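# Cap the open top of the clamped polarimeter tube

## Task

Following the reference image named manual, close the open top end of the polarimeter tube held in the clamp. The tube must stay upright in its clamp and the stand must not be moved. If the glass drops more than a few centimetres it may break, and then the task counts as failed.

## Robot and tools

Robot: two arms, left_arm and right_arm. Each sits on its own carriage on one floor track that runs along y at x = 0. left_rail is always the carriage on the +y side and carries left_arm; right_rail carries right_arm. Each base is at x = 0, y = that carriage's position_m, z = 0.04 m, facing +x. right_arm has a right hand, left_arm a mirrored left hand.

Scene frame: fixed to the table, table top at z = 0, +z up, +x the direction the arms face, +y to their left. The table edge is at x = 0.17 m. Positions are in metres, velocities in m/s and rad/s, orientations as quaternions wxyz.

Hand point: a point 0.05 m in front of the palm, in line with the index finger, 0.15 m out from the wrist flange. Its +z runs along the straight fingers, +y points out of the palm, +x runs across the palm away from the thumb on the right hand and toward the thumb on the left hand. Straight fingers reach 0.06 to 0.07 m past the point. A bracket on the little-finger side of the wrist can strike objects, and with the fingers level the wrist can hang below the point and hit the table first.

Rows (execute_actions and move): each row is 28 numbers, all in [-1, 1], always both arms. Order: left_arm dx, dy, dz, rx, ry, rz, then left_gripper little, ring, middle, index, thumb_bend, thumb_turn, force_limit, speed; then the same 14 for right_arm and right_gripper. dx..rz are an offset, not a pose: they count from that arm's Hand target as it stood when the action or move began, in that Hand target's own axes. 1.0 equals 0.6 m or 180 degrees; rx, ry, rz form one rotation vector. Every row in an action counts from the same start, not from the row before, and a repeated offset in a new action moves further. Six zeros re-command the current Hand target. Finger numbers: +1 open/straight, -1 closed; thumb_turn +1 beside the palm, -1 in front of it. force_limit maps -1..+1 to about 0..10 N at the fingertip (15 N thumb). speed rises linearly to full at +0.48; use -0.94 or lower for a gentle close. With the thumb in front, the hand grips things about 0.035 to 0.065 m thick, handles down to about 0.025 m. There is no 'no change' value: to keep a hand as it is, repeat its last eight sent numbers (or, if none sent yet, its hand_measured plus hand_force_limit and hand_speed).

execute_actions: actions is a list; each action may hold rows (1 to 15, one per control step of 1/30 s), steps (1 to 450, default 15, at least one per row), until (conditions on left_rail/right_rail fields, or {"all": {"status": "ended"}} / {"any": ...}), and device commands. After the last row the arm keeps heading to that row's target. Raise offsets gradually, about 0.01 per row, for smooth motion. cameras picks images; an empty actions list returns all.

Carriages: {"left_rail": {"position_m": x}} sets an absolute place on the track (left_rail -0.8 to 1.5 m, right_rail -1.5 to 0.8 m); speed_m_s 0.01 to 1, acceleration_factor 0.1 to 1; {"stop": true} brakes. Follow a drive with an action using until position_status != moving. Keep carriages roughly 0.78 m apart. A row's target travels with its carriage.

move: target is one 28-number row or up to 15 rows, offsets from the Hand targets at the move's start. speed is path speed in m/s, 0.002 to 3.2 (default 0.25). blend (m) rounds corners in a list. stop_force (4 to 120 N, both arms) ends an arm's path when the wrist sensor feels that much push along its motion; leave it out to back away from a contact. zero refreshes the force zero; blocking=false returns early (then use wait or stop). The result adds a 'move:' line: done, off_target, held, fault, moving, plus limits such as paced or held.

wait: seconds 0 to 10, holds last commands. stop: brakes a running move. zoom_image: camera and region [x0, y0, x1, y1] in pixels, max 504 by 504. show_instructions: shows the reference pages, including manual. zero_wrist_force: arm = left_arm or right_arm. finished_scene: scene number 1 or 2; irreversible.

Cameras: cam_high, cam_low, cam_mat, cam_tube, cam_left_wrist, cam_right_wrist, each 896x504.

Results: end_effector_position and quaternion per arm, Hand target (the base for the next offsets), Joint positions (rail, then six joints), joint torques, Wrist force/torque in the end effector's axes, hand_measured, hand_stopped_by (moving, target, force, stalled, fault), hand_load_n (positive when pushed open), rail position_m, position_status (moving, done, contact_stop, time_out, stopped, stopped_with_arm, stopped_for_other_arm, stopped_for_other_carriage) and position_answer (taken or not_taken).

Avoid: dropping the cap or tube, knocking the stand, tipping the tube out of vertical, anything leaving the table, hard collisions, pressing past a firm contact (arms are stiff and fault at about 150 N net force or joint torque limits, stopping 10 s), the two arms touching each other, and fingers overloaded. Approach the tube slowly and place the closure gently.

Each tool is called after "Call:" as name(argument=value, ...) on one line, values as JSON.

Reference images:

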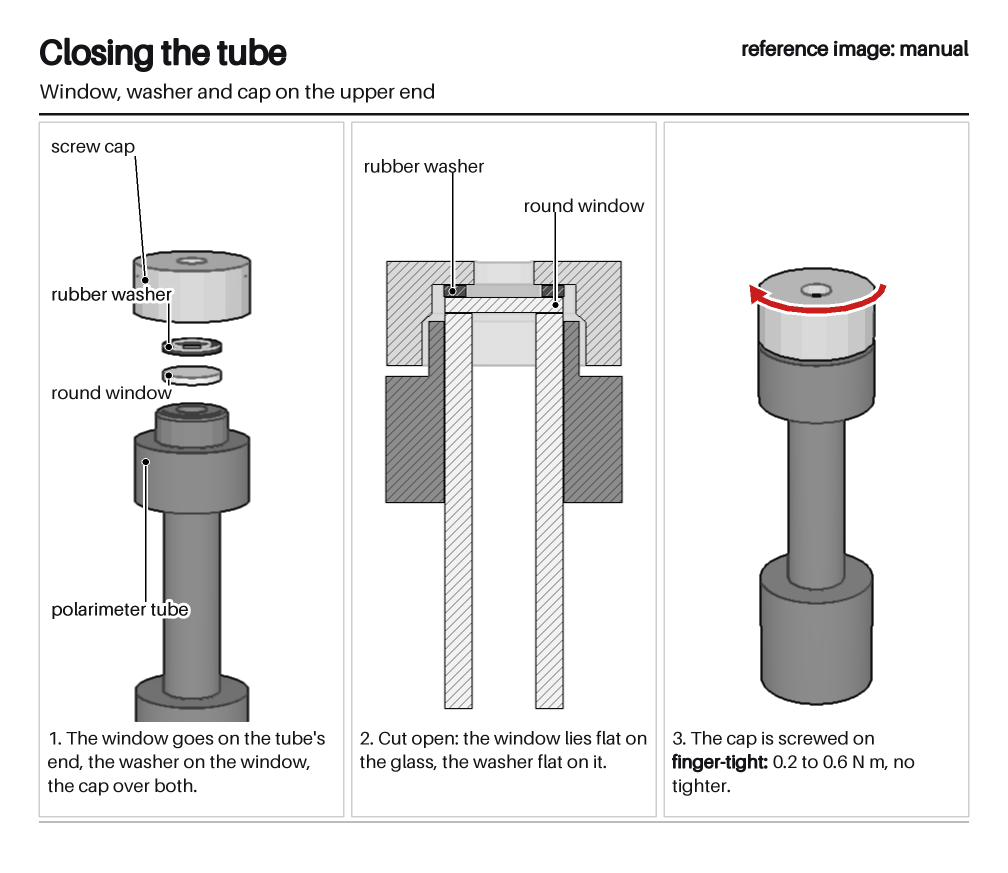

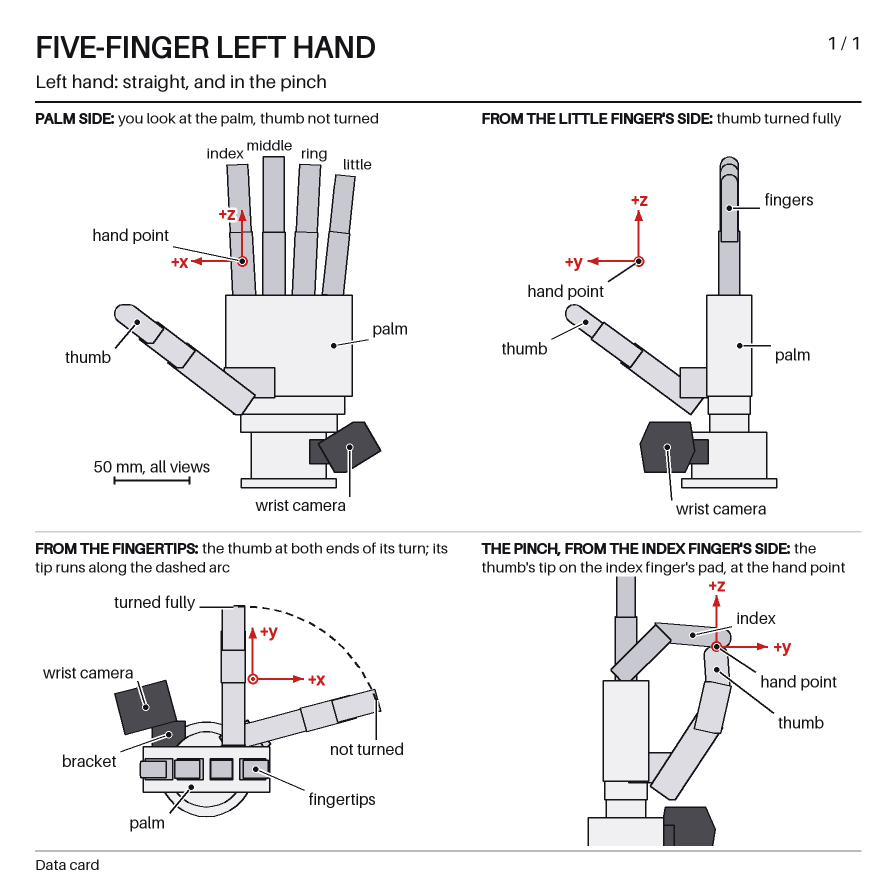

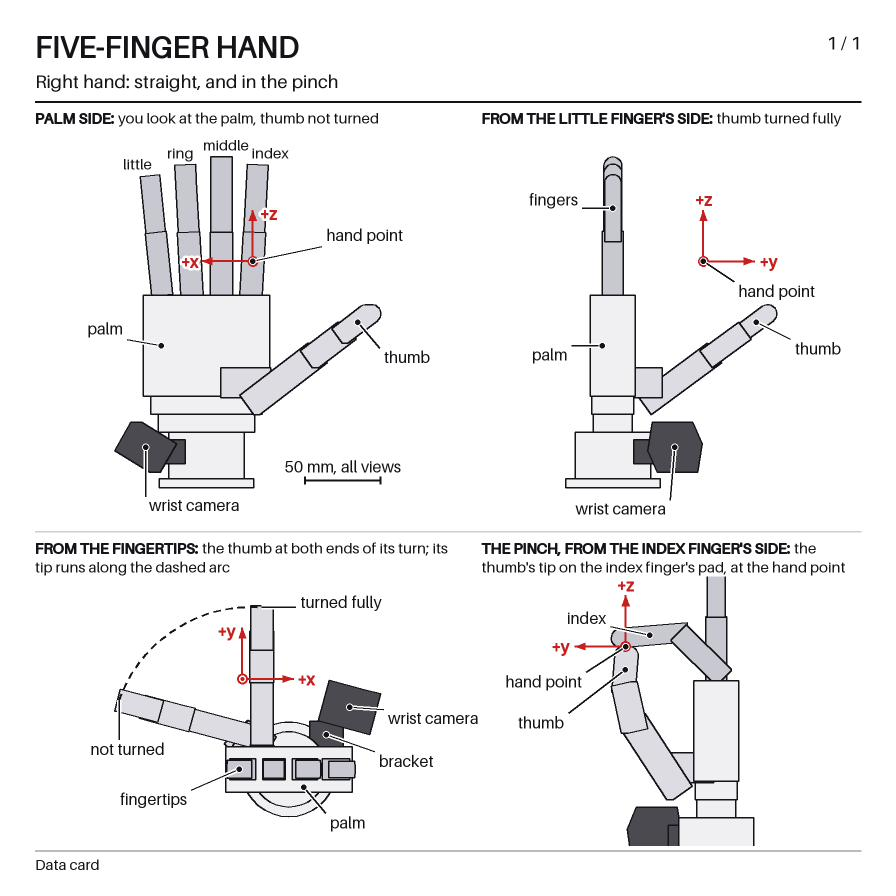

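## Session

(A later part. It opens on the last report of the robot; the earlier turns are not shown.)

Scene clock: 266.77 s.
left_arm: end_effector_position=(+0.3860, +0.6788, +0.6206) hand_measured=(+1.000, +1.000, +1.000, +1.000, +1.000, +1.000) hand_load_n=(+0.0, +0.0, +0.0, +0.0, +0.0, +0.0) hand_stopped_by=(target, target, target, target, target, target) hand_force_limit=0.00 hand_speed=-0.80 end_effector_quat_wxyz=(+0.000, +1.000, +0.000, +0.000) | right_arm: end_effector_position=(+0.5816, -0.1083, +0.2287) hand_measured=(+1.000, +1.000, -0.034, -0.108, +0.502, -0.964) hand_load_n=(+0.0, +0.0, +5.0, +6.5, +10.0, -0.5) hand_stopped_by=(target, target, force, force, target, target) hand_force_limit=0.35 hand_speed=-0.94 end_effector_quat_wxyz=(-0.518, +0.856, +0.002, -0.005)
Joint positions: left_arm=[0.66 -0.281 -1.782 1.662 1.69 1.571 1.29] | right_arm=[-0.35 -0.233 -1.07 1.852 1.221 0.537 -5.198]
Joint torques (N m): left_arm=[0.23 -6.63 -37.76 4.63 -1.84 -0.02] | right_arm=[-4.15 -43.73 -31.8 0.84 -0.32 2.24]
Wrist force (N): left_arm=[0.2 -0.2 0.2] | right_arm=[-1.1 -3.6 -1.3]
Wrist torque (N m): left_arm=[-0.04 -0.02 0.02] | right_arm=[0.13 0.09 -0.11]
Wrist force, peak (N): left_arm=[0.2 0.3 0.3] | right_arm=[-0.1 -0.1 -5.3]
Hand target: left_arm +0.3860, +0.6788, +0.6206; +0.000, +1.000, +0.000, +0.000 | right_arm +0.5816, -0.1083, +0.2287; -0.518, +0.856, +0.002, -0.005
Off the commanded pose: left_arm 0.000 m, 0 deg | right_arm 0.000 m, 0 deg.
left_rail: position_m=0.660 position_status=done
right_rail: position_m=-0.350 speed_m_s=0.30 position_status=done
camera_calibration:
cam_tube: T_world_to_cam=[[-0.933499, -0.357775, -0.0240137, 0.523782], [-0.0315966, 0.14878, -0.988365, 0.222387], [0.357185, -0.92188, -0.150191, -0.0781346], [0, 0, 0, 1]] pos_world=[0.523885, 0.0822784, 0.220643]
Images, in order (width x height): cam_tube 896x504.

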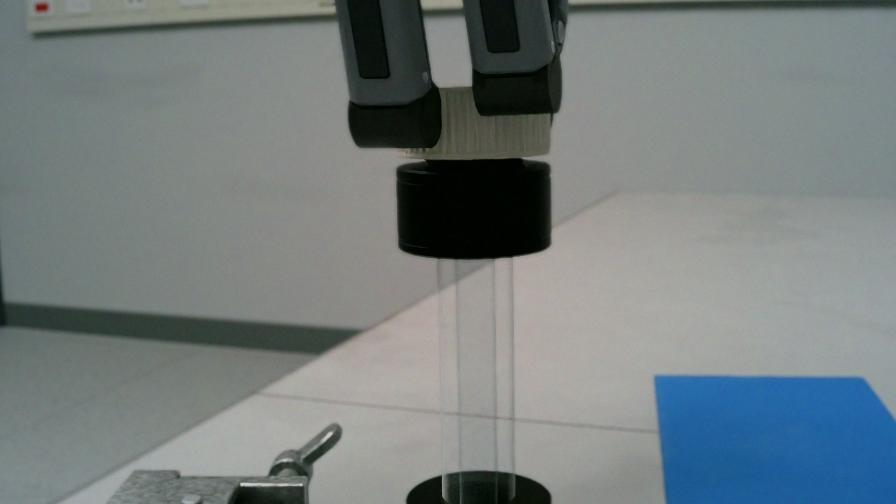

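Call:
move(target=[[0,0,0,0,0,0,1,1,1,1,1,1,0,-0.8,0.0081,-0.00477,0.00967,-0.0054,0.1489,0.0806,1,1,-0.35,-0.35,0.5,-0.965,0.35,-0.94],[0,0,0,0,0,0,1,1,1,1,1,1,0,-0.8,0.0198,-0.0068,0.01377,-0.0105,0.2941,0.1626,1,1,-0.35,-0.35,0.5,-0.965,0.35,-0.94],[0,0,0,0,0,0,1,1,1,1,1,1,0,-0.8,0.03278,-0.00577,0.0123,-0.0144,0.4377,0.2475,1,1,-0.35,-0.35,0.5,-0.965,0.35,-0.94]], speed=0.14, blend=[0.001,0.001,0], cameras=["cam_tube"])

Call:
zoom_image(camera="cam_tube", region=[380, 50, 570, 200])

Scene clock: 276.60 s.
left_arm: end_effector_position=(+0.3860, +0.6788, +0.6206) hand_measured=(+1.000, +1.000, +1.000, +1.000, +1.000, +1.000) hand_load_n=(+0.0, +0.0, +0.0, +0.0, +0.0, +0.0) hand_stopped_by=(target, target, target, target, target, target) hand_force_limit=0.00 hand_speed=-0.80 end_effector_quat_wxyz=(+0.000, +1.000, +0.000, +0.000) | right_arm: end_effector_position=(+0.6012, -0.1000, +0.2283) hand_measured=(+1.000, +1.000, -0.034, -0.108, +0.504, -0.964) hand_load_n=(+0.0, +0.0, +4.5, +5.0, +11.5, -1.0) hand_stopped_by=(target, target, force, force, target, target) hand_force_limit=0.35 hand_speed=-0.94 end_effector_quat_wxyz=(-0.346, +0.616, -0.617, +0.345)
Joint positions: left_arm=[0.66 -0.281 -1.782 1.662 1.69 1.571 1.29] | right_arm=[-0.35 0.107 -1.555 2.133 -0.026 1.661 -3.083]
Joint torques (N m): left_arm=[0.3 -6.12 -37.58 4.77 -1.59 0.12] | right_arm=[6.81 -15.98 -39.74 3.68 2.82 3.24]
Wrist force (N): left_arm=[0.3 -0.3 -0.1] | right_arm=[-0.7 -3.2 0.3]
Wrist torque (N m): left_arm=[-0.05 -0.04 0.04] | right_arm=[0.33 -0.02 -0.12]
Wrist force, peak (N): left_arm=[0.3 0.4 -0.2] | right_arm=[-2.0 -5.0 -1.8]
Hand target: left_arm +0.3860, +0.6788, +0.6206; +0.000, +1.000, +0.000, +0.000 | right_arm +0.6012, -0.1000, +0.2283; -0.346, +0.616, -0.618, +0.345
Off the commanded pose: left_arm 0.000 m, 0 deg | right_arm 0.000 m, 0 deg.
left_rail: position_m=0.660 position_status=done
right_rail: position_m=-0.350 speed_m_s=0.30 position_status=done
move: done
camera_calibration:
cam_tube: T_world_to_cam=[[-0.933499, -0.357775, -0.0240137, 0.523782], [-0.0315966, 0.14878, -0.988365, 0.222387], [0.357185, -0.92188, -0.150191, -0.0781346], [0, 0, 0, 1]] pos_world=[0.523885, 0.0822784, 0.220643]
Images, in order (width x height): cam_tube 896x504.

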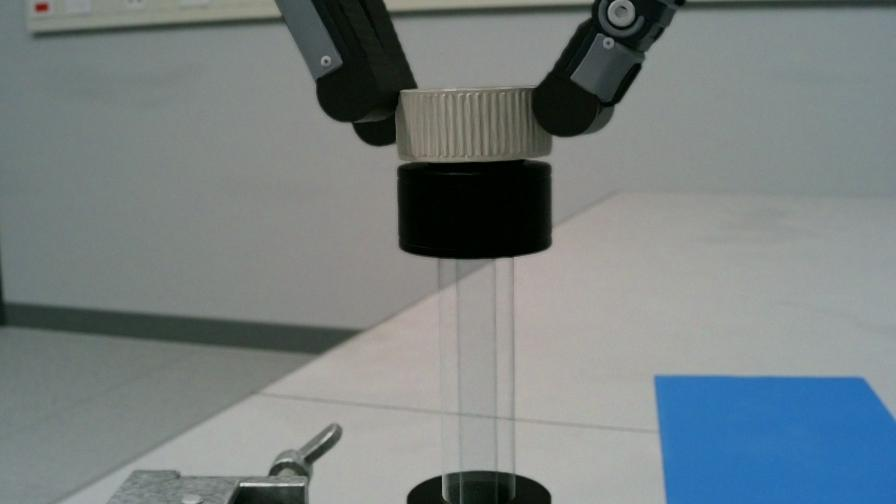

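Scaled by 2.653.

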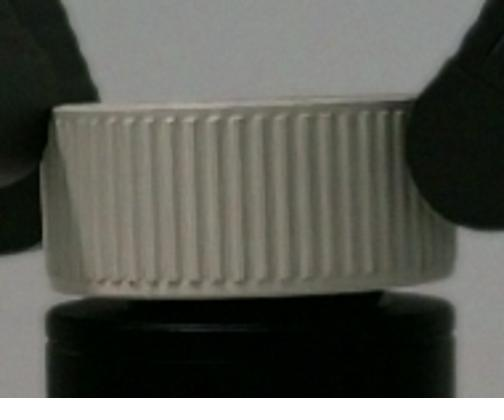

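Call:
move(target=[0,0,0,0,0,0,1,1,1,1,1,1,0,-0.8,0.00817,-0.00523,0.00852,-0.0012,0.1403,0.0896,1,1,-0.35,-0.35,0.5,-0.965,0.35,-0.94], speed=0.1)

Scene clock: 280.47 s.
left_arm: end_effector_position=(+0.3860, +0.6788, +0.6206) hand_measured=(+1.000, +1.000, +1.000, +1.000, +1.000, +1.000) hand_load_n=(+0.0, +0.0, +0.0, +0.0, +0.0, +0.0) hand_stopped_by=(target, target, target, target, target, target) hand_force_limit=0.00 hand_speed=-0.80 end_effector_quat_wxyz=(+0.000, +1.000, +0.000, +0.000) | right_arm: end_effector_position=(+0.6072, -0.1049, +0.2283) hand_measured=(+1.000, +1.000, -0.034, -0.108, +0.504, -0.964) hand_load_n=(+0.0, +0.0, +4.5, +4.5, +12.0, -2.0) hand_stopped_by=(target, target, force, force, target, target) hand_force_limit=0.35 hand_speed=-0.94 end_effector_quat_wxyz=(+0.247, -0.435, +0.758, -0.418)
Joint positions: left_arm=[0.66 -0.281 -1.782 1.662 1.69 1.571 1.29] | right_arm=[-0.35 0.302 -1.406 1.992 0.153 2.239 -2.615]
Joint torques (N m): left_arm=[2.88 -4.13 -37.37 4.89 -1.76 0.16] | right_arm=[9.54 -26.28 -37.57 5.18 2.82 2.92]
Wrist force (N): left_arm=[0.3 0.2 -0.1] | right_arm=[-0.5 -2.7 0.5]
Wrist torque (N m): left_arm=[0.04 -0.04 0.03] | right_arm=[0.28 0.08 -0.14]
Wrist force, peak (N): left_arm=[0.3 0.4 -0.1] | right_arm=[-3.7 -2.5 2.0]
Hand target: left_arm +0.3860, +0.6788, +0.6206; +0.000, +1.000, +0.000, +0.000 | right_arm +0.6072, -0.1049, +0.2283; +0.247, -0.435, +0.758, -0.418
Off the commanded pose: left_arm 0.000 m, 0 deg | right_arm 0.000 m, 0 deg.
left_rail: position_m=0.660 position_status=done
right_rail: position_m=-0.350 speed_m_s=0.30 position_status=done
move: done

Call:
move(target=[0,0,0,0,0,0,1,1,1,1,1,1,0,-0.8,0.00812,-0.00493,0.00743,0.0015,0.1396,0.0909,1,1,-0.35,-0.35,0.5,-0.965,0.35,-0.94], speed=0.08, cameras=["cam_tube"])

Call:
zoom_image(camera="cam_tube", region=[380, 50, 570, 200])

Scene clock: 284.80 s.
left_arm: end_effector_position=(+0.3860, +0.6788, +0.6206) hand_measured=(+1.000, +1.000, +1.000, +1.000, +1.000, +1.000) hand_load_n=(+0.0, +0.0, +0.0, +0.0, +0.0, +0.0) hand_stopped_by=(target, target, target, target, target, target) hand_force_limit=0.00 hand_speed=-0.80 end_effector_quat_wxyz=(+0.000, +1.000, +0.000, +0.000) | right_arm: end_effector_position=(+0.6094, -0.1118, +0.2284) hand_measured=(+1.000, +1.000, -0.034, -0.108, +0.504, -0.964) hand_load_n=(+0.0, +0.0, +5.5, +5.0, +11.5, -2.0) hand_stopped_by=(target, target, force, force, target, target) hand_force_limit=0.35 hand_speed=-0.94 end_effector_quat_wxyz=(+0.134, -0.222, +0.847, -0.465)
Joint positions: left_arm=[0.66 -0.281 -1.782 1.662 1.69 1.571 1.29] | right_arm=[-0.35 0.394 -1.155 1.779 0.723 2.565 -1.812]
Joint torques (N m): left_arm=[1.61 -5.53 -37.59 5.12 -1.58 0.26] | right_arm=[9.53 -43.21 -35.23 6.31 2.47 2.41]
Wrist force (N): left_arm=[-0.1 -0.1 -0.2] | right_arm=[0.1 -4.6 2.1]
Wrist torque (N m): left_arm=[-0.01 0.02 0.01] | right_arm=[0.29 -0.05 -0.12]
Wrist force, peak (N): left_arm=[0.0 0.3 0.4] | right_arm=[0.0 -4.8 1.8]
Hand target: left_arm +0.3860, +0.6788, +0.6206; +0.000, +1.000, +0.000, +0.000 | right_arm +0.6094, -0.1118, +0.2284; +0.134, -0.222, +0.847, -0.465
Off the commanded pose: left_arm 0.000 m, 0 deg | right_arm 0.000 m, 0 deg.
left_rail: position_m=0.660 position_status=done
right_rail: position_m=-0.350 speed_m_s=0.30 position_status=done
move: done
camera_calibration:
cam_tube: T_world_to_cam=[[-0.933499, -0.357775, -0.0240137, 0.523782], [-0.0315966, 0.14878, -0.988365, 0.222387], [0.357185, -0.92188, -0.150191, -0.0781346], [0, 0, 0, 1]] pos_world=[0.523885, 0.0822784, 0.220643]
Images, in order (width x height): cam_tube 896x504.

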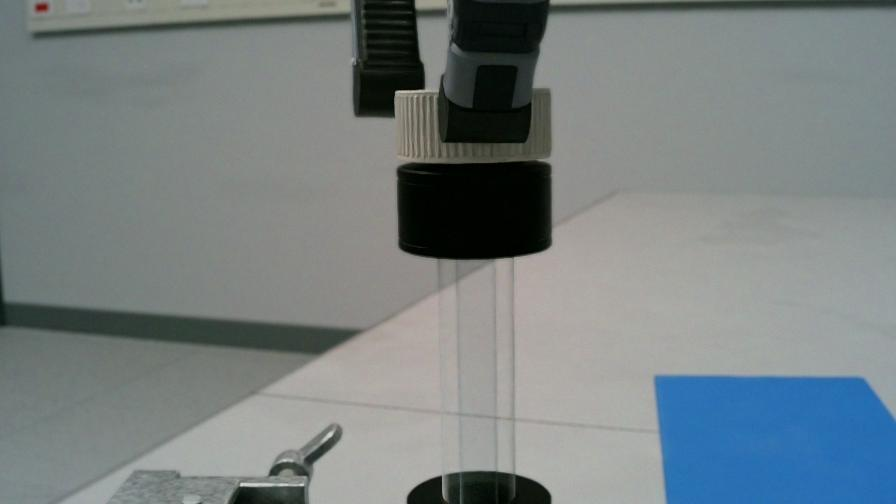

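Scaled by 2.653.

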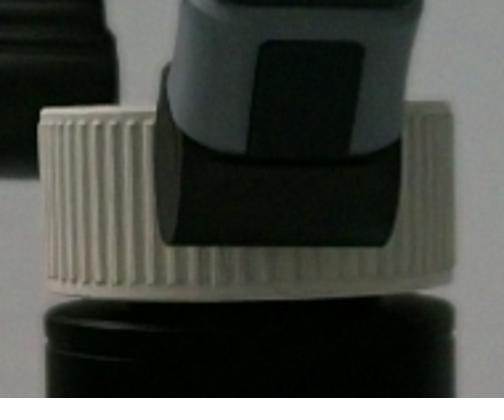

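Call:
move(target=[[0,0,0,0,0,0,1,1,1,1,1,1,0,-0.8,0,0,0,0,0,0,1,1,0.12,0.12,0.5,-0.965,0.1,-0.9],[0,0,0,0,0,0,1,1,1,1,1,1,0,-0.8,0,0.0048,-0.0088,0,0,0,1,1,0.12,0.12,0.5,-0.965,0.1,-0.9],[0,0,0,0,0,0,1,1,1,1,1,1,0,-0.8,0.00257,0.01099,-0.01737,-0.0014,-0.1414,-0.0885,1,1,0.12,0.12,0.5,-0.965,0.1,-0.9],[0,0,0,0,0,0,1,1,1,1,1,1,0,-0.8,0.0108,0.01554,-0.02445,-0.0009,-0.2836,-0.1758,1,1,0.12,0.12,0.5,-0.965,0.1,-0.9],[0,0,0,0,0,0,1,1,1,1,1,1,0,-0.8,0.02265,0.01699,-0.02687,0.0039,-0.4282,-0.2591,1,1,0.12,0.12,0.5,-0.965,0.1,-0.9],[0,0,0,0,0,0,1,1,1,1,1,1,0,-0.8,0.03355,0.01519,-0.02427,0.0041,-0.5757,-0.3384,1,1,0.12,0.12,0.5,-0.965,0.1,-0.9],[0,0,0,0,0,0,1,1,1,1,1,1,0,-0.8,0.04223,0.01034,-0.01665,0.0003,-0.7249,-0.4164,1,1,0.12,0.12,0.5,-0.965,0.1,-0.9],[0,0,0,0,0,0,1,1,1,1,1,1,0,-0.8,0.03723,0.01494,-0.024,0.0003,-0.7249,-0.4164,1,1,0.12,0.12,0.5,-0.965,0.1,-0.9]], speed=[0.02,0.02,0.28,0.28,0.28,0.28,0.28,0.02], blend=[0,0,0.002,0.002,0.002,0.002,0,0])

Call:
execute_actions(actions=[{"rows":[[0,0,0,0,0,0,1,1,1,1,1,1,0,-0.8,0,0,0,0,0,0,1,1,-0.35,-0.35,0.5,-0.965,0.4,-0.94]],"steps":75},{"rows":[[0,0,0,0,0,0,1,1,1,1,1,1,0,-0.8,0,0,0,0,0,0,1,1,-0.4,-0.4,0.5,-0.965,0.75,-0.94]],"steps":40}], cameras=["cam_tube"])

Call:
zoom_image(camera="cam_tube", region=[380, 50, 570, 200])

Scene clock: 293.33 s.
left_arm: end_effector_position=(+0.3860, +0.6788, +0.6206) hand_measured=(+1.000, +1.000, +1.000, +1.000, +1.000, +1.000) hand_load_n=(+0.0, +0.0, +0.0, +0.5, +0.0, +0.0) hand_stopped_by=(target, target, target, target, target, target) hand_force_limit=0.00 hand_speed=-0.80 end_effector_quat_wxyz=(+0.000, +1.000, +0.000, +0.000) | right_arm: end_effector_position=(+0.5815, -0.1085, +0.2279) hand_measured=(+1.000, +1.000, +0.120, +0.120, +0.500, -0.964) hand_load_n=(+0.0, +0.0, +0.0, +0.0, +3.5, +0.5) hand_stopped_by=(target, target, target, target, target, target) hand_force_limit=0.10 hand_speed=-0.90 end_effector_quat_wxyz=(-0.520, +0.854, +0.004, -0.003)
Joint positions: left_arm=[0.66 -0.281 -1.782 1.662 1.69 1.571 1.29] | right_arm=[-0.35 -0.235 -1.069 1.855 1.223 0.531 -5.209]
Joint torques (N m): left_arm=[-0.49 -5.39 -36.76 4.87 -1.7 -0.25] | right_arm=[8.96 -79.04 -32.39 1.15 -4.88 3.01]
Wrist force (N): left_arm=[0.0 0.0 -0.1] | right_arm=[-0.1 0.3 -4.4]
Wrist torque (N m): left_arm=[0.00 0.00 0.01] | right_arm=[0.04 0.10 -0.08]
Wrist force, peak (N): left_arm=[0.1 0.6 -0.1] | right_arm=[0.1 -5.0 2.1]
Hand target: left_arm +0.3860, +0.6788, +0.6206; +0.000, +1.000, +0.000, +0.000 | right_arm +0.5815, -0.1083, +0.2280; -0.520, +0.854, +0.004, -0.003
Off the commanded pose: left_arm 0.000 m, 0 deg | right_arm 0.000 m, 0 deg.
left_rail: position_m=0.660 position_status=done
right_rail: position_m=-0.350 speed_m_s=0.30 position_status=done
move: done

Scene clock: 297.37 s.
left_arm: end_effector_position=(+0.3860, +0.6788, +0.6206) hand_measured=(+1.000, +1.000, +1.000, +1.000, +1.000, +1.000) hand_load_n=(+0.0, +0.0, +0.0, +0.0, +0.0, +0.0) hand_stopped_by=(target, target, target, target, target, target) hand_force_limit=0.00 hand_speed=-0.80 end_effector_quat_wxyz=(+0.000, +1.000, +0.000, +0.000) | right_arm: end_effector_position=(+0.5815, -0.1083, +0.2280) hand_measured=(+1.000, +1.000, -0.042, -0.124, +0.502, -0.964) hand_load_n=(+0.0, +0.0, +8.5, +9.0, +11.0, -0.5) hand_stopped_by=(target, target, force, force, target, target) hand_force_limit=0.75 hand_speed=-0.94 end_effector_quat_wxyz=(-0.520, +0.854, +0.004, -0.003)
Joint positions: left_arm=[0.66 -0.281 -1.782 1.662 1.69 1.571 1.29] | right_arm=[-0.35 -0.235 -1.069 1.855 1.222 0.531 -5.209]
Joint torques (N m): left_arm=[0.07 -3.65 -37.11 5.02 -1.56 -0.01] | right_arm=[-8.12 -77.16 -32.21 1.3 0.35 1.97]
Wrist force (N): left_arm=[0.1 0.0 0.1] | right_arm=[-2.1 -5.3 1.0]
Wrist torque (N m): left_arm=[-0.02 0.00 0.01] | right_arm=[0.06 0.02 -0.11]
Wrist force, peak (N): left_arm=[-0.3 0.0 -0.4] | right_arm=[-2.1 -5.4 1.2]
Hand target: left_arm +0.3860, +0.6788, +0.6206; +0.000, +1.000, +0.000, +0.000 | right_arm +0.5815, -0.1083, +0.2280; -0.520, +0.854, +0.004, -0.003
Off the commanded pose: left_arm 0.000 m, 0 deg | right_arm 0.000 m, 0 deg.
left_rail: position_m=0.660 position_status=done
right_rail: position_m=-0.350 speed_m_s=0.30 position_status=done
camera_calibration:
cam_tube: T_world_to_cam=[[-0.933499, -0.357775, -0.0240137, 0.523782], [-0.0315966, 0.14878, -0.988365, 0.222387], [0.357185, -0.92188, -0.150191, -0.0781346], [0, 0, 0, 1]] pos_world=[0.523885, 0.0822784, 0.220643]
Images, in order (width x height): cam_tube 896x504.

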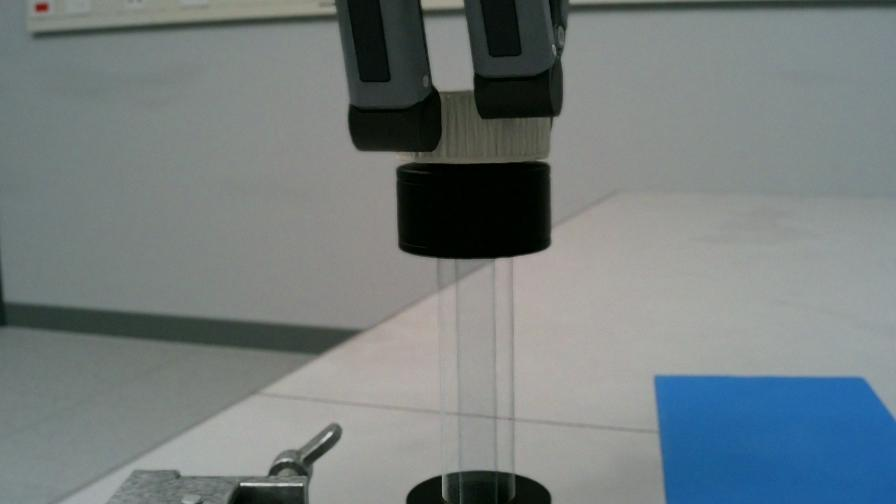

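Scaled by 2.653.

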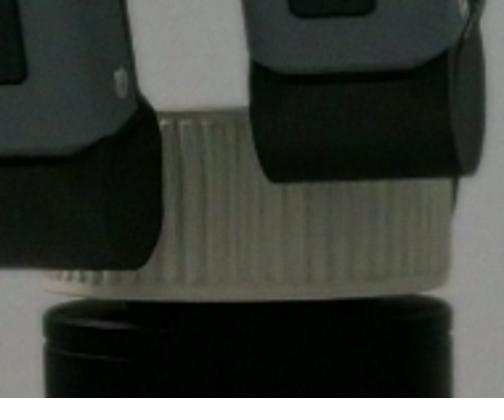

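Call:
move(target=[0,0,0,0,0,0,1,1,1,1,1,1,0,-0.8,0.00828,-0.00482,0.0097,-0.0054,0.1489,0.0806,1,1,-0.4,-0.4,0.5,-0.965,0.75,-0.94], speed=0.08, cameras=["cam_tube"])

Call:
zoom_image(camera="cam_tube", region=[380, 50, 570, 200])

Scene clock: 301.80 s.
left_arm: end_effector_position=(+0.3860, +0.6788, +0.6206) hand_measured=(+1.000, +1.000, +1.000, +1.000, +1.000, +1.000) hand_load_n=(+0.0, +0.0, +0.0, +0.0, +0.0, +0.0) hand_stopped_by=(target, target, target, target, target, target) hand_force_limit=0.00 hand_speed=-0.80 end_effector_quat_wxyz=(+0.000, +1.000, +0.000, +0.000) | right_arm: end_effector_position=(+0.5864, -0.1018, +0.2279) hand_measured=(+1.000, +1.000, -0.042, -0.124, +0.504, -0.964) hand_load_n=(+0.0, +0.0, +7.5, +8.0, +12.5, -2.0) hand_stopped_by=(target, target, force, force, target, target) hand_force_limit=0.75 hand_speed=-0.94 end_effector_quat_wxyz=(-0.495, +0.830, -0.223, +0.130)
Joint positions: left_arm=[0.66 -0.281 -1.782 1.662 1.69 1.571 1.29] | right_arm=[-0.35 -0.241 -1.336 2.006 0.432 0.563 -4.166]
Joint torques (N m): left_arm=[0.17 -3.77 -37.22 4.78 -1.61 -0.14] | right_arm=[5.74 -62.7 -24.41 -0.19 2.33 2.63]
Wrist force (N): left_arm=[0.0 -0.2 -0.2] | right_arm=[-2.1 -3.5 0.0]
Wrist torque (N m): left_arm=[-0.02 0.00 0.02] | right_arm=[0.17 -0.02 -0.09]
Wrist force, peak (N): left_arm=[0.1 0.5 -0.1] | right_arm=[-6.0 -4.3 2.3]
Hand target: left_arm +0.3860, +0.6788, +0.6206; +0.000, +1.000, +0.000, +0.000 | right_arm +0.5864, -0.1018, +0.2279; -0.495, +0.829, -0.223, +0.130
Off the commanded pose: left_arm 0.000 m, 0 deg | right_arm 0.000 m, 0 deg.
left_rail: position_m=0.660 position_status=done
right_rail: position_m=-0.350 speed_m_s=0.30 position_status=done
move: done
camera_calibration:
cam_tube: T_world_to_cam=[[-0.933499, -0.357775, -0.0240137, 0.523782], [-0.0315966, 0.14878, -0.988365, 0.222387], [0.357185, -0.92188, -0.150191, -0.0781346], [0, 0, 0, 1]] pos_world=[0.523885, 0.0822784, 0.220643]
Images, in order (width x height): cam_tube 896x504.

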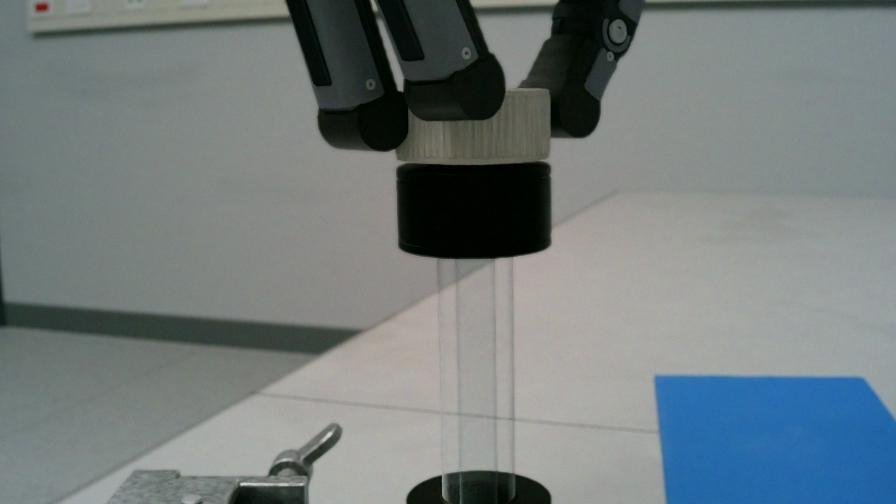

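Scaled by 2.653.

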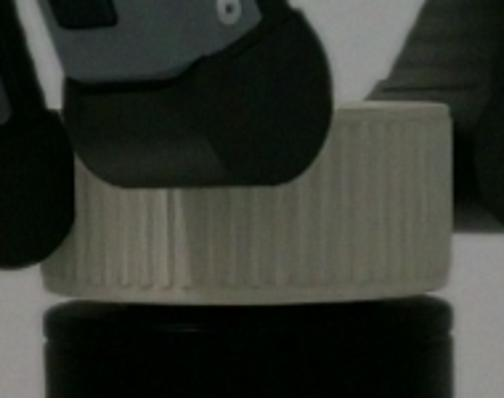

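Call:
move(target=[0,0,0,0,0,0,1,1,1,1,1,1,0,-0.8,0.00779,-0.00457,0.00865,-0.0046,0.1458,0.0802,1,1,-0.4,-0.4,0.5,-0.965,0.75,-0.94], speed=0.1)

Scene clock: 306.57 s.
left_arm: end_effector_position=(+0.3860, +0.6788, +0.6206) hand_measured=(+1.000, +1.000, +1.000, +1.000, +1.000, +1.000) hand_load_n=(+0.0, +0.0, +0.0, +0.0, +0.5, +0.0) hand_stopped_by=(target, target, target, target, target, target) hand_force_limit=0.00 hand_speed=-0.80 end_effector_quat_wxyz=(+0.000, +1.000, +0.000, +0.000) | right_arm: end_effector_position=(+0.5934, -0.0990, +0.2278) hand_measured=(+1.000, +1.000, -0.042, -0.124, +0.504, -0.964) hand_load_n=(+0.0, +0.0, +9.0, +5.0, +12.5, -6.0) hand_stopped_by=(target, target, force, force, target, target) hand_force_limit=0.75 hand_speed=-0.94 end_effector_quat_wxyz=(-0.438, +0.748, -0.432, +0.250)
Joint positions: left_arm=[0.66 -0.281 -1.782 1.662 1.69 1.571 1.29] | right_arm=[-0.35 -0.124 -1.548 2.151 0.014 1.014 -3.495]
Joint torques (N m): left_arm=[1.11 -5.42 -38.08 4.86 -1.77 0.06] | right_arm=[0.18 -50.3 -25.97 -1.53 3.44 3.18]
Wrist force (N): left_arm=[-0.1 0.1 -0.2] | right_arm=[-6.1 -3.8 1.1]
Wrist torque (N m): left_arm=[0.01 0.01 0.01] | right_arm=[0.23 -0.12 -0.16]
Wrist force, peak (N): left_arm=[0.3 0.4 0.3] | right_arm=[-7.1 -2.1 3.9]
Hand target: left_arm +0.3860, +0.6788, +0.6206; +0.000, +1.000, +0.000, +0.000 | right_arm +0.5934, -0.0990, +0.2278; -0.438, +0.748, -0.432, +0.250
Off the commanded pose: left_arm 0.000 m, 0 deg | right_arm 0.000 m, 0 deg.
left_rail: position_m=0.660 position_status=done
right_rail: position_m=-0.350 speed_m_s=0.30 position_status=done
move: done

Call:
move(target=[0,0,0,0,0,0,1,1,1,1,1,1,0,-0.8,0.00157,-0.00183,0.00323,-0.0017,0.0483,0.0274,1,1,-0.4,-0.4,0.5,-0.965,0.75,-0.94], speed=0.06)

Scene clock: 310.53 s.
left_arm: end_effector_position=(+0.3860, +0.6788, +0.6206) hand_measured=(+1.000, +1.000, +1.000, +1.000, +1.000, +1.000) hand_load_n=(+0.0, +0.0, +0.0, +0.0, +0.0, +0.0) hand_stopped_by=(target, target, target, target, target, target) hand_force_limit=0.00 hand_speed=-0.80 end_effector_quat_wxyz=(+0.000, +1.000, +0.000, +0.000) | right_arm: end_effector_position=(+0.5958, -0.0987, +0.2278) hand_measured=(+1.000, +1.000, -0.042, -0.124, +0.504, -0.964) hand_load_n=(+0.0, +0.0, +9.5, +4.0, +12.5, -6.0) hand_stopped_by=(target, target, force, force, target, target) hand_force_limit=0.75 hand_speed=-0.94 end_effector_quat_wxyz=(-0.412, +0.708, -0.496, +0.286)
Joint positions: left_arm=[0.66 -0.281 -1.782 1.662 1.69 1.571 1.29] | right_arm=[-0.35 -0.054 -1.575 2.167 -0.035 1.22 -3.347]
Joint torques (N m): left_arm=[0.12 -3.7 -36.75 4.9 -1.7 0.05] | right_arm=[1.26 -48.32 -26.44 -1.98 4.85 2.44]
Wrist force (N): left_arm=[-0.1 0.4 0.1] | right_arm=[-8.7 -3.3 1.3]
Wrist torque (N m): left_arm=[0.05 0.02 -0.01] | right_arm=[0.35 -0.22 -0.14]
Wrist force, peak (N): left_arm=[0.3 0.4 0.2] | right_arm=[-9.4 -3.0 1.6]
Hand target: left_arm +0.3860, +0.6788, +0.6206; +0.000, +1.000, +0.000, +0.000 | right_arm +0.5958, -0.0987, +0.2278; -0.412, +0.708, -0.497, +0.286
Off the commanded pose: left_arm 0.000 m, 0 deg | right_arm 0.000 m, 0 deg.
left_rail: position_m=0.660 position_status=done
right_rail: position_m=-0.350 speed_m_s=0.30 position_status=done
move: done

Call:
move(target=[0,0,0,0,0,0,1,1,1,1,1,1,0,-0.8,0.00056,-0.00149,0.00259,-0.001,0.0289,0.0166,1,1,-0.4,-0.4,0.5,-0.965,0.75,-0.94], speed=0.04, cameras=["cam_tube"])

Call:
zoom_image(camera="cam_tube", region=[380, 50, 570, 200])

Scene clock: 313.07 s.
left_arm: end_effector_position=(+0.3860, +0.6788, +0.6206) hand_measured=(+1.000, +1.000, +1.000, +1.000, +1.000, +1.000) hand_load_n=(+0.0, +0.5, +0.0, +0.0, -0.5, +0.0) hand_stopped_by=(target, target, target, target, target, target) hand_force_limit=0.00 hand_speed=-0.80 end_effector_quat_wxyz=(+0.000, +1.000, +0.000, +0.000) | right_arm: end_effector_position=(+0.5976, -0.0984, +0.2278) hand_measured=(+1.000, +1.000, -0.042, -0.124, +0.504, -0.964) hand_load_n=(+0.0, +0.0, +9.5, +2.5, +12.5, -6.0) hand_stopped_by=(target, target, force, force, target, target) hand_force_limit=0.75 hand_speed=-0.94 end_effector_quat_wxyz=(-0.396, +0.682, -0.533, +0.306)
Joint positions: left_arm=[0.66 -0.281 -1.782 1.662 1.69 1.571 1.29] | right_arm=[-0.35 -0.006 -1.579 2.167 -0.05 1.35 -3.266]
Joint torques (N m): left_arm=[0.35 -2.91 -37.42 4.87 -1.64 0.06] | right_arm=[3.87 -42.28 -40.72 -1.66 5.23 2.97]
Wrist force (N): left_arm=[-0.2 0.2 0.2] | right_arm=[-9.2 -2.2 0.1]
Wrist torque (N m): left_arm=[0.01 0.04 -0.01] | right_arm=[0.25 -0.16 -0.17]
Wrist force, peak (N): left_arm=[0.4 0.1 -0.4] | right_arm=[-9.6 -3.7 0.1]
Hand target: left_arm +0.3860, +0.6788, +0.6206; +0.000, +1.000, +0.000, +0.000 | right_arm +0.5976, -0.0984, +0.2278; -0.396, +0.682, -0.533, +0.306
Off the commanded pose: left_arm 0.000 m, 0 deg | right_arm 0.000 m, 0 deg.
left_rail: position_m=0.660 position_status=done
right_rail: position_m=-0.350 speed_m_s=0.30 position_status=done
move: done
camera_calibration:
cam_tube: T_world_to_cam=[[-0.933499, -0.357775, -0.0240137, 0.523782], [-0.0315966, 0.14878, -0.988365, 0.222387], [0.357185, -0.92188, -0.150191, -0.0781346], [0, 0, 0, 1]] pos_world=[0.523885, 0.0822784, 0.220643]
Images, in order (width x height): cam_tube 896x504.

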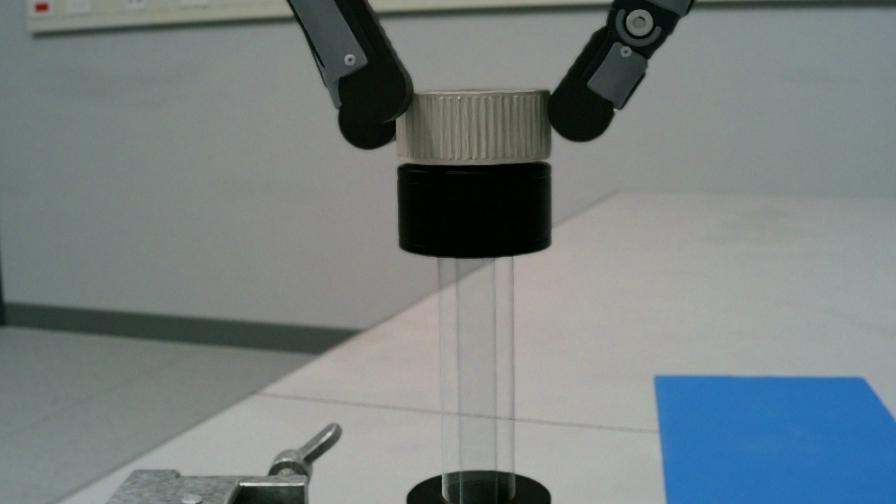

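Scaled by 2.653.

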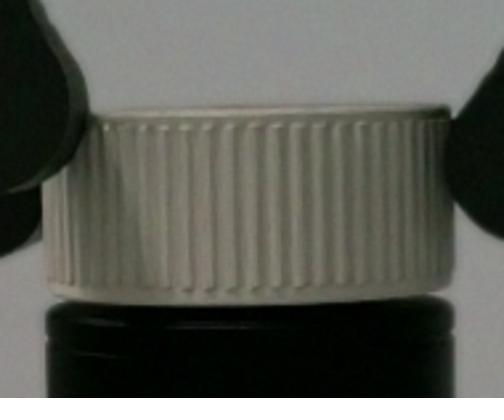

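Call:
move(target=[0,0,0,0,0,0,1,1,1,1,1,1,0,-0.8,0.0001,-0.00119,0.00207,-0.0009,0.0288,0.0166,1,1,-0.4,-0.4,0.5,-0.965,0.75,-0.94], speed=0.04, cameras=["cam_tube"])

Call:
zoom_image(camera="cam_tube", region=[380, 50, 570, 200])

Scene clock: 315.73 s.
left_arm: end_effector_position=(+0.3860, +0.6788, +0.6206) hand_measured=(+1.000, +1.000, +1.000, +1.000, +1.000, +1.000) hand_load_n=(+0.0, +0.0, +0.0, +0.0, +0.0, +0.0) hand_stopped_by=(target, target, target, target, target, target) hand_force_limit=0.00 hand_speed=-0.80 end_effector_quat_wxyz=(+0.000, +1.000, +0.000, +0.000) | right_arm: end_effector_position=(+0.5990, -0.0981, +0.2278) hand_measured=(+1.000, +1.000, -0.042, -0.124, +0.504, -0.964) hand_load_n=(+0.0, +0.0, +10.5, +0.0, +11.5, -5.0) hand_stopped_by=(target, target, force, force, target, target) hand_force_limit=0.75 hand_speed=-0.94 end_effector_quat_wxyz=(-0.378, +0.654, -0.569, +0.325)
Joint positions: left_arm=[0.66 -0.281 -1.782 1.662 1.69 1.571 1.29] | right_arm=[-0.35 0.044 -1.576 2.161 -0.057 1.484 -3.187]
Joint torques (N m): left_arm=[0.11 -4.87 -37.52 4.81 -1.81 0] | right_arm=[-3.12 -15.66 -41.31 -2.06 5.73 2.11]
Wrist force (N): left_arm=[0.2 0.1 0.0] | right_arm=[-9.8 -1.2 0.1]
Wrist torque (N m): left_arm=[0.01 -0.03 0.02] | right_arm=[0.27 -0.13 -0.16]
Wrist force, peak (N): left_arm=[0.5 0.0 -0.1] | right_arm=[-10.0 -1.0 0.3]
Hand target: left_arm +0.3860, +0.6788, +0.6206; +0.000, +1.000, +0.000, +0.000 | right_arm +0.5990, -0.0981, +0.2278; -0.378, +0.654, -0.569, +0.325
Off the commanded pose: left_arm 0.000 m, 0 deg | right_arm 0.000 m, 0 deg.
left_rail: position_m=0.660 position_status=done
right_rail: position_m=-0.350 speed_m_s=0.30 position_status=done
move: done
camera_calibration:
cam_tube: T_world_to_cam=[[-0.933499, -0.357775, -0.0240137, 0.523782], [-0.0315966, 0.14878, -0.988365, 0.222387], [0.357185, -0.92188, -0.150191, -0.0781346], [0, 0, 0, 1]] pos_world=[0.523885, 0.0822784, 0.220643]
Images, in order (width x height): cam_tube 896x504.

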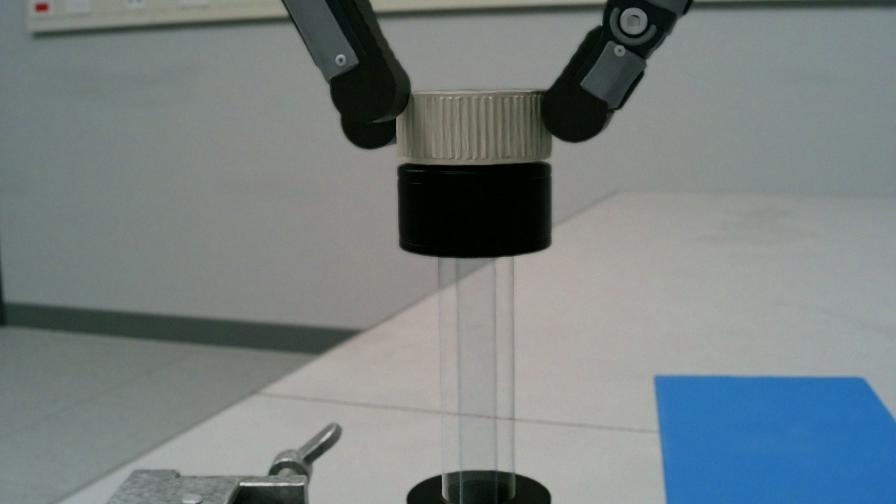

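Scaled by 2.653.

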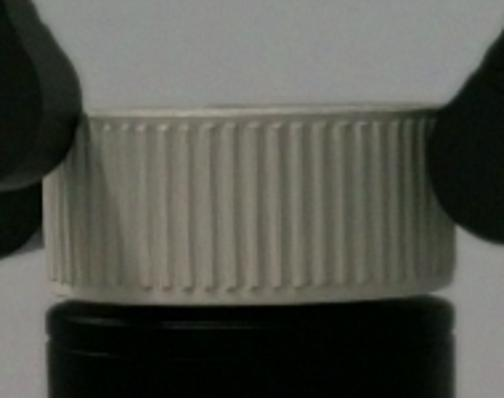

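Call:
move(target=[[0,0,0,0,0,0,1,1,1,1,1,1,0,-0.8,0,0,0,0,0,0,1,1,0.12,0.12,0.5,-0.965,0.75,-0.91],[0,0,0,0,0,0,1,1,1,1,1,1,0,-0.8,0,0.005,-0.0086,0,0,0,1,1,0.12,0.12,0.5,-0.965,0.75,-0.91],[0,0,0,0,0,0,1,1,1,1,1,1,0,-0.8,0.01101,0.0138,-0.02417,0.0078,-0.2517,-0.1412,1,1,0.12,0.12,0.5,-0.965,0.75,-0.91],[0,0,0,0,0,0,1,1,1,1,1,1,0,-0.8,0.00314,0.01073,-0.01882,0.0078,-0.2517,-0.1412,1,1,0.12,0.12,0.5,-0.965,0.75,-0.91]], speed=[0.02,0.02,0.28,0.02], cameras=["cam_tube"])

Call:
zoom_image(camera="cam_tube", region=[380, 50, 570, 200])

Scene clock: 322.30 s.
left_arm: end_effector_position=(+0.3860, +0.6788, +0.6206) hand_measured=(+1.000, +1.000, +1.000, +1.000, +1.000, +1.000) hand_load_n=(+0.0, +0.0, +0.0, +0.0, +0.0, +0.0) hand_stopped_by=(target, target, target, target, target, target) hand_force_limit=0.00 hand_speed=-0.80 end_effector_quat_wxyz=(+0.000, +1.000, +0.000, +0.000) | right_arm: end_effector_position=(+0.5864, -0.1019, +0.2279) hand_measured=(+1.000, +1.000, +0.120, +0.120, +0.502, -0.964) hand_load_n=(+0.0, +0.0, +0.0, +0.0, +5.5, +0.0) hand_stopped_by=(target, target, target, target, target, target) hand_force_limit=0.75 hand_speed=-0.91 end_effector_quat_wxyz=(-0.495, +0.830, -0.223, +0.130)
Joint positions: left_arm=[0.66 -0.281 -1.782 1.662 1.69 1.571 1.29] | right_arm=[-0.35 -0.242 -1.337 2.006 0.432 0.563 -4.167]
Joint torques (N m): left_arm=[2.06 -2.29 -38.03 4.79 -1.69 -0.11] | right_arm=[12.79 -26.49 -36.82 -0.51 0.22 3.3]
Wrist force (N): left_arm=[0.5 -0.1 0.1] | right_arm=[0.5 0.5 -7.4]
Wrist torque (N m): left_arm=[-0.03 -0.07 0.04] | right_arm=[0.03 0.10 -0.06]
Wrist force, peak (N): left_arm=[0.5 0.0 -0.2] | right_arm=[-10.0 -1.4 0.3]
Hand target: left_arm +0.3860, +0.6788, +0.6206; +0.000, +1.000, +0.000, +0.000 | right_arm +0.5864, -0.1018, +0.2279; -0.495, +0.830, -0.223, +0.130
Off the commanded pose: left_arm 0.000 m, 0 deg | right_arm 0.000 m, 0 deg.
left_rail: position_m=0.660 position_status=done
right_rail: position_m=-0.350 speed_m_s=0.30 position_status=done
move: done
camera_calibration:
cam_tube: T_world_to_cam=[[-0.933499, -0.357775, -0.0240137, 0.523782], [-0.0315966, 0.14878, -0.988365, 0.222387], [0.357185, -0.92188, -0.150191, -0.0781346], [0, 0, 0, 1]] pos_world=[0.523885, 0.0822784, 0.220643]
Images, in order (width x height): cam_tube 896x504.

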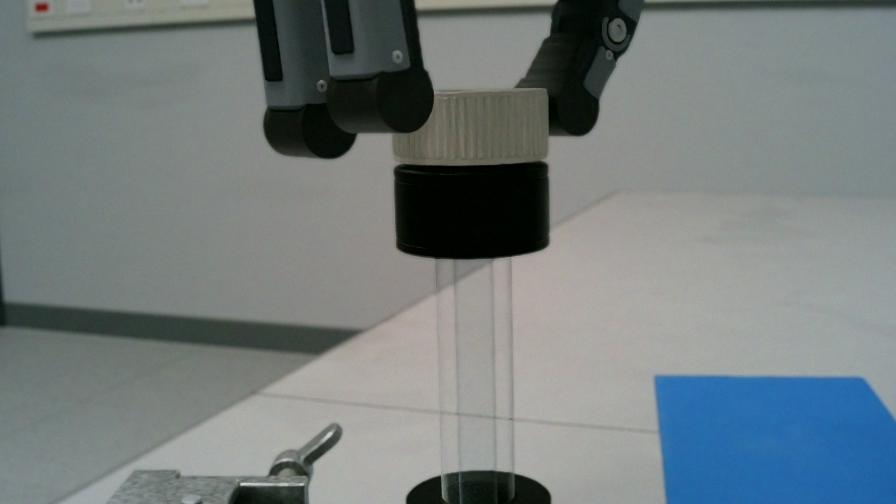

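Scaled by 2.653.

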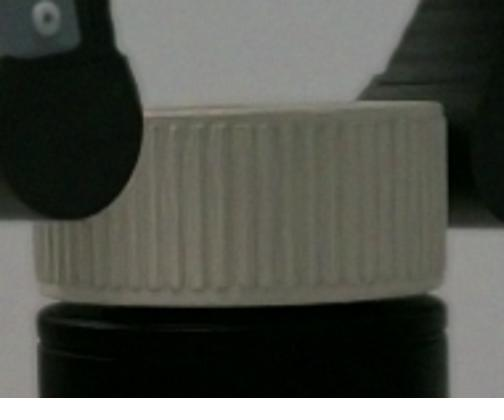

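Call:
move(target=[[0,0,0,0,0,0,1,1,1,1,1,1,0,-0.8,0,0,0,0,0,0,1,1,-0.36,-0.36,0.5,-0.965,0.45,-0.94],[0,0,0,0,0,0,1,1,1,1,1,1,0,-0.8,0,0,0,0,0,0,1,1,-0.42,-0.42,0.5,-0.965,0.8,-0.94]], speed=0.02)

Scene clock: 324.77 s.
left_arm: end_effector_position=(+0.3860, +0.6788, +0.6206) hand_measured=(+1.000, +1.000, +1.000, +1.000, +1.000, +1.000) hand_load_n=(+0.0, +0.0, +0.0, +0.0, +0.0, +0.0) hand_stopped_by=(target, target, target, target, target, target) hand_force_limit=0.00 hand_speed=-0.80 end_effector_quat_wxyz=(+0.000, +1.000, +0.000, +0.000) | right_arm: end_effector_position=(+0.5864, -0.1018, +0.2279) hand_measured=(+1.000, +1.000, -0.042, -0.118, +0.504, -0.964) hand_load_n=(+0.0, +0.0, +8.5, +8.5, +12.0, -0.5) hand_stopped_by=(target, target, force, force, target, target) hand_force_limit=0.80 hand_speed=-0.94 end_effector_quat_wxyz=(-0.495, +0.830, -0.223, +0.130)
Joint positions: left_arm=[0.66 -0.281 -1.782 1.662 1.69 1.571 1.29] | right_arm=[-0.35 -0.241 -1.337 2.006 0.432 0.563 -4.166]
Joint torques (N m): left_arm=[2.3 -3.03 -37.58 4.72 -1.36 -0.2] | right_arm=[1.17 -28.71 -36.11 1.45 0.43 2.66]
Wrist force (N): left_arm=[0.2 0.1 -0.2] | right_arm=[-1.7 -4.1 -0.9]
Wrist torque (N m): left_arm=[0.02 -0.03 0.02] | right_arm=[0.06 0.05 -0.10]
Wrist force, peak (N): left_arm=[0.0 0.1 -0.6] | right_arm=[0.7 0.6 -8.3]
Hand target: left_arm +0.3860, +0.6788, +0.6206; +0.000, +1.000, +0.000, +0.000 | right_arm +0.5864, -0.1018, +0.2279; -0.495, +0.830, -0.223, +0.130
Off the commanded pose: left_arm 0.000 m, 0 deg | right_arm 0.000 m, 0 deg.
left_rail: position_m=0.660 position_status=done
right_rail: position_m=-0.350 speed_m_s=0.30 position_status=done
move: done

Call:
move(target=[0,0,0,0,0,0,1,1,1,1,1,1,0,-0.8,0.0015,-0.00178,0.00329,-0.0014,0.0487,0.0264,1,1,-0.42,-0.42,0.5,-0.965,0.8,-0.94], speed=0.06, cameras=["cam_tube"])

Call:
zoom_image(camera="cam_tube", region=[380, 50, 570, 200])

Scene clock: 327.37 s.
left_arm: end_effector_position=(+0.3860, +0.6788, +0.6206) hand_measured=(+1.000, +1.000, +1.000, +1.000, +1.000, +1.000) hand_load_n=(+0.0, +0.5, +0.0, +0.0, +0.0, +0.0) hand_stopped_by=(target, target, target, target, target, target) hand_force_limit=0.00 hand_speed=-0.80 end_effector_quat_wxyz=(+0.000, +1.000, +0.000, +0.000) | right_arm: end_effector_position=(+0.5883, -0.1003, +0.2279) hand_measured=(+1.000, +1.000, -0.042, -0.118, +0.504, -0.964) hand_load_n=(+0.0, -0.5, +8.5, +4.0, +12.0, -5.5) hand_stopped_by=(target, target, force, force, target, target) hand_force_limit=0.80 hand_speed=-0.94 end_effector_quat_wxyz=(-0.480, +0.808, -0.295, +0.172)
Joint positions: left_arm=[0.66 -0.281 -1.782 1.662 1.69 1.571 1.29] | right_arm=[-0.35 -0.218 -1.427 2.068 0.235 0.677 -3.887]
Joint torques (N m): left_arm=[2.19 -4.86 -37.25 4.65 -1.55 -0.18] | right_arm=[5.64 -53.8 -26.34 -0.17 2.53 3.05]
Wrist force (N): left_arm=[0.0 -0.2 0.1] | right_arm=[-2.9 -3.1 1.1]
Wrist torque (N m): left_arm=[-0.05 0.00 0.02] | right_arm=[0.29 -0.16 -0.16]
Wrist force, peak (N): left_arm=[0.4 0.3 -0.3] | right_arm=[-3.6 -4.2 -1.1]
Hand target: left_arm +0.3860, +0.6788, +0.6206; +0.000, +1.000, +0.000, +0.000 | right_arm +0.5883, -0.1003, +0.2279; -0.480, +0.808, -0.295, +0.172
Off the commanded pose: left_arm 0.000 m, 0 deg | right_arm 0.000 m, 0 deg.
left_rail: position_m=0.660 position_status=done
right_rail: position_m=-0.350 speed_m_s=0.30 position_status=done
move: done
camera_calibration:
cam_tube: T_world_to_cam=[[-0.933499, -0.357775, -0.0240137, 0.523782], [-0.0315966, 0.14878, -0.988365, 0.222387], [0.357185, -0.92188, -0.150191, -0.0781346], [0, 0, 0, 1]] pos_world=[0.523885, 0.0822784, 0.220643]
Images, in order (width x height): cam_tube 896x504.

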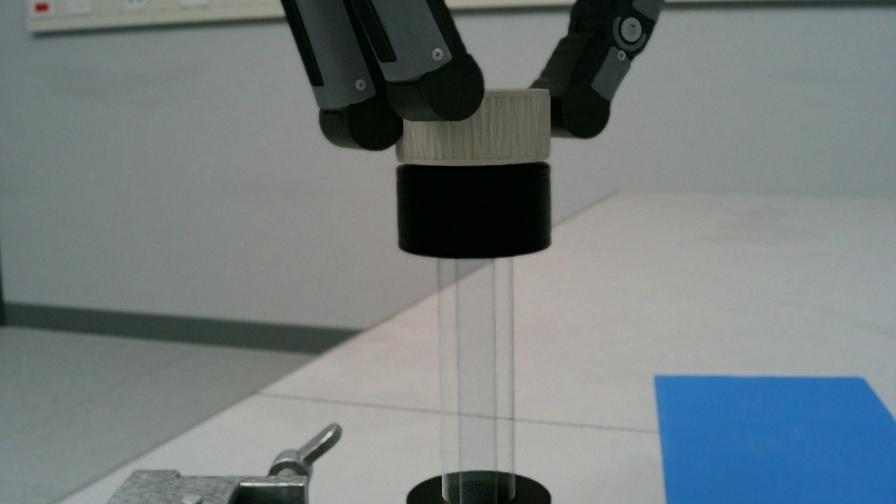

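Scaled by 2.653.

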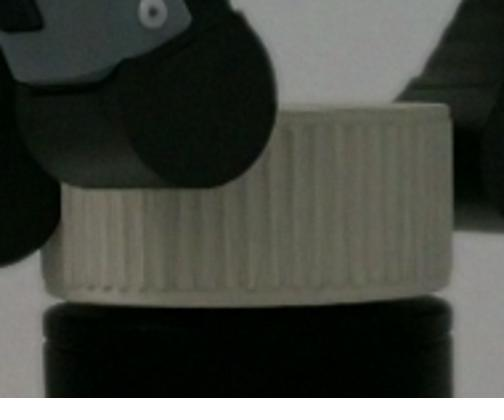

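Call:
move(target=[0,0,0,0,0,0,1,1,1,1,1,1,0,-0.8,0.00029,-0.00095,0.00174,-0.0008,0.0243,0.0133,1,1,-0.42,-0.42,0.5,-0.965,0.8,-0.94], speed=0.04)

Scene clock: 329.47 s.
left_arm: end_effector_position=(+0.3860, +0.6788, +0.6206) hand_measured=(+1.000, +1.000, +1.000, +1.000, +1.000, +1.000) hand_load_n=(+0.0, +0.0, +0.0, +0.0, +0.0, +0.0) hand_stopped_by=(target, target, target, target, target, target) hand_force_limit=0.00 hand_speed=-0.80 end_effector_quat_wxyz=(+0.000, +1.000, +0.000, +0.000) | right_arm: end_effector_position=(+0.5892, -0.0995, +0.2279) hand_measured=(+1.000, +1.000, -0.042, -0.118, +0.504, -0.964) hand_load_n=(+0.0, -0.5, +9.5, +3.0, +11.5, -5.5) hand_stopped_by=(target, target, force, force, target, target) hand_force_limit=0.80 hand_speed=-0.94 end_effector_quat_wxyz=(-0.471, +0.796, -0.330, +0.192)
Joint positions: left_arm=[0.66 -0.281 -1.782 1.662 1.69 1.571 1.29] | right_arm=[-0.35 -0.2 -1.466 2.095 0.16 0.749 -3.771]
Joint torques (N m): left_arm=[1.21 -2.96 -37.36 4.77 -1.7 0.13] | right_arm=[6.08 -54.59 -25.28 -1.4 3.05 2.41]
Wrist force (N): left_arm=[0.3 -0.1 -0.1] | right_arm=[-4.1 -3.0 0.8]
Wrist torque (N m): left_arm=[-0.02 -0.05 0.04] | right_arm=[0.25 -0.05 -0.20]
Wrist force, peak (N): left_arm=[0.5 0.0 -0.3] | right_arm=[-4.2 -3.4 1.2]
Hand target: left_arm +0.3860, +0.6788, +0.6206; +0.000, +1.000, +0.000, +0.000 | right_arm +0.5892, -0.0995, +0.2279; -0.471, +0.795, -0.330, +0.192
Off the commanded pose: left_arm 0.000 m, 0 deg | right_arm 0.000 m, 0 deg.
left_rail: position_m=0.660 position_status=done
right_rail: position_m=-0.350 speed_m_s=0.30 position_status=done
move: done


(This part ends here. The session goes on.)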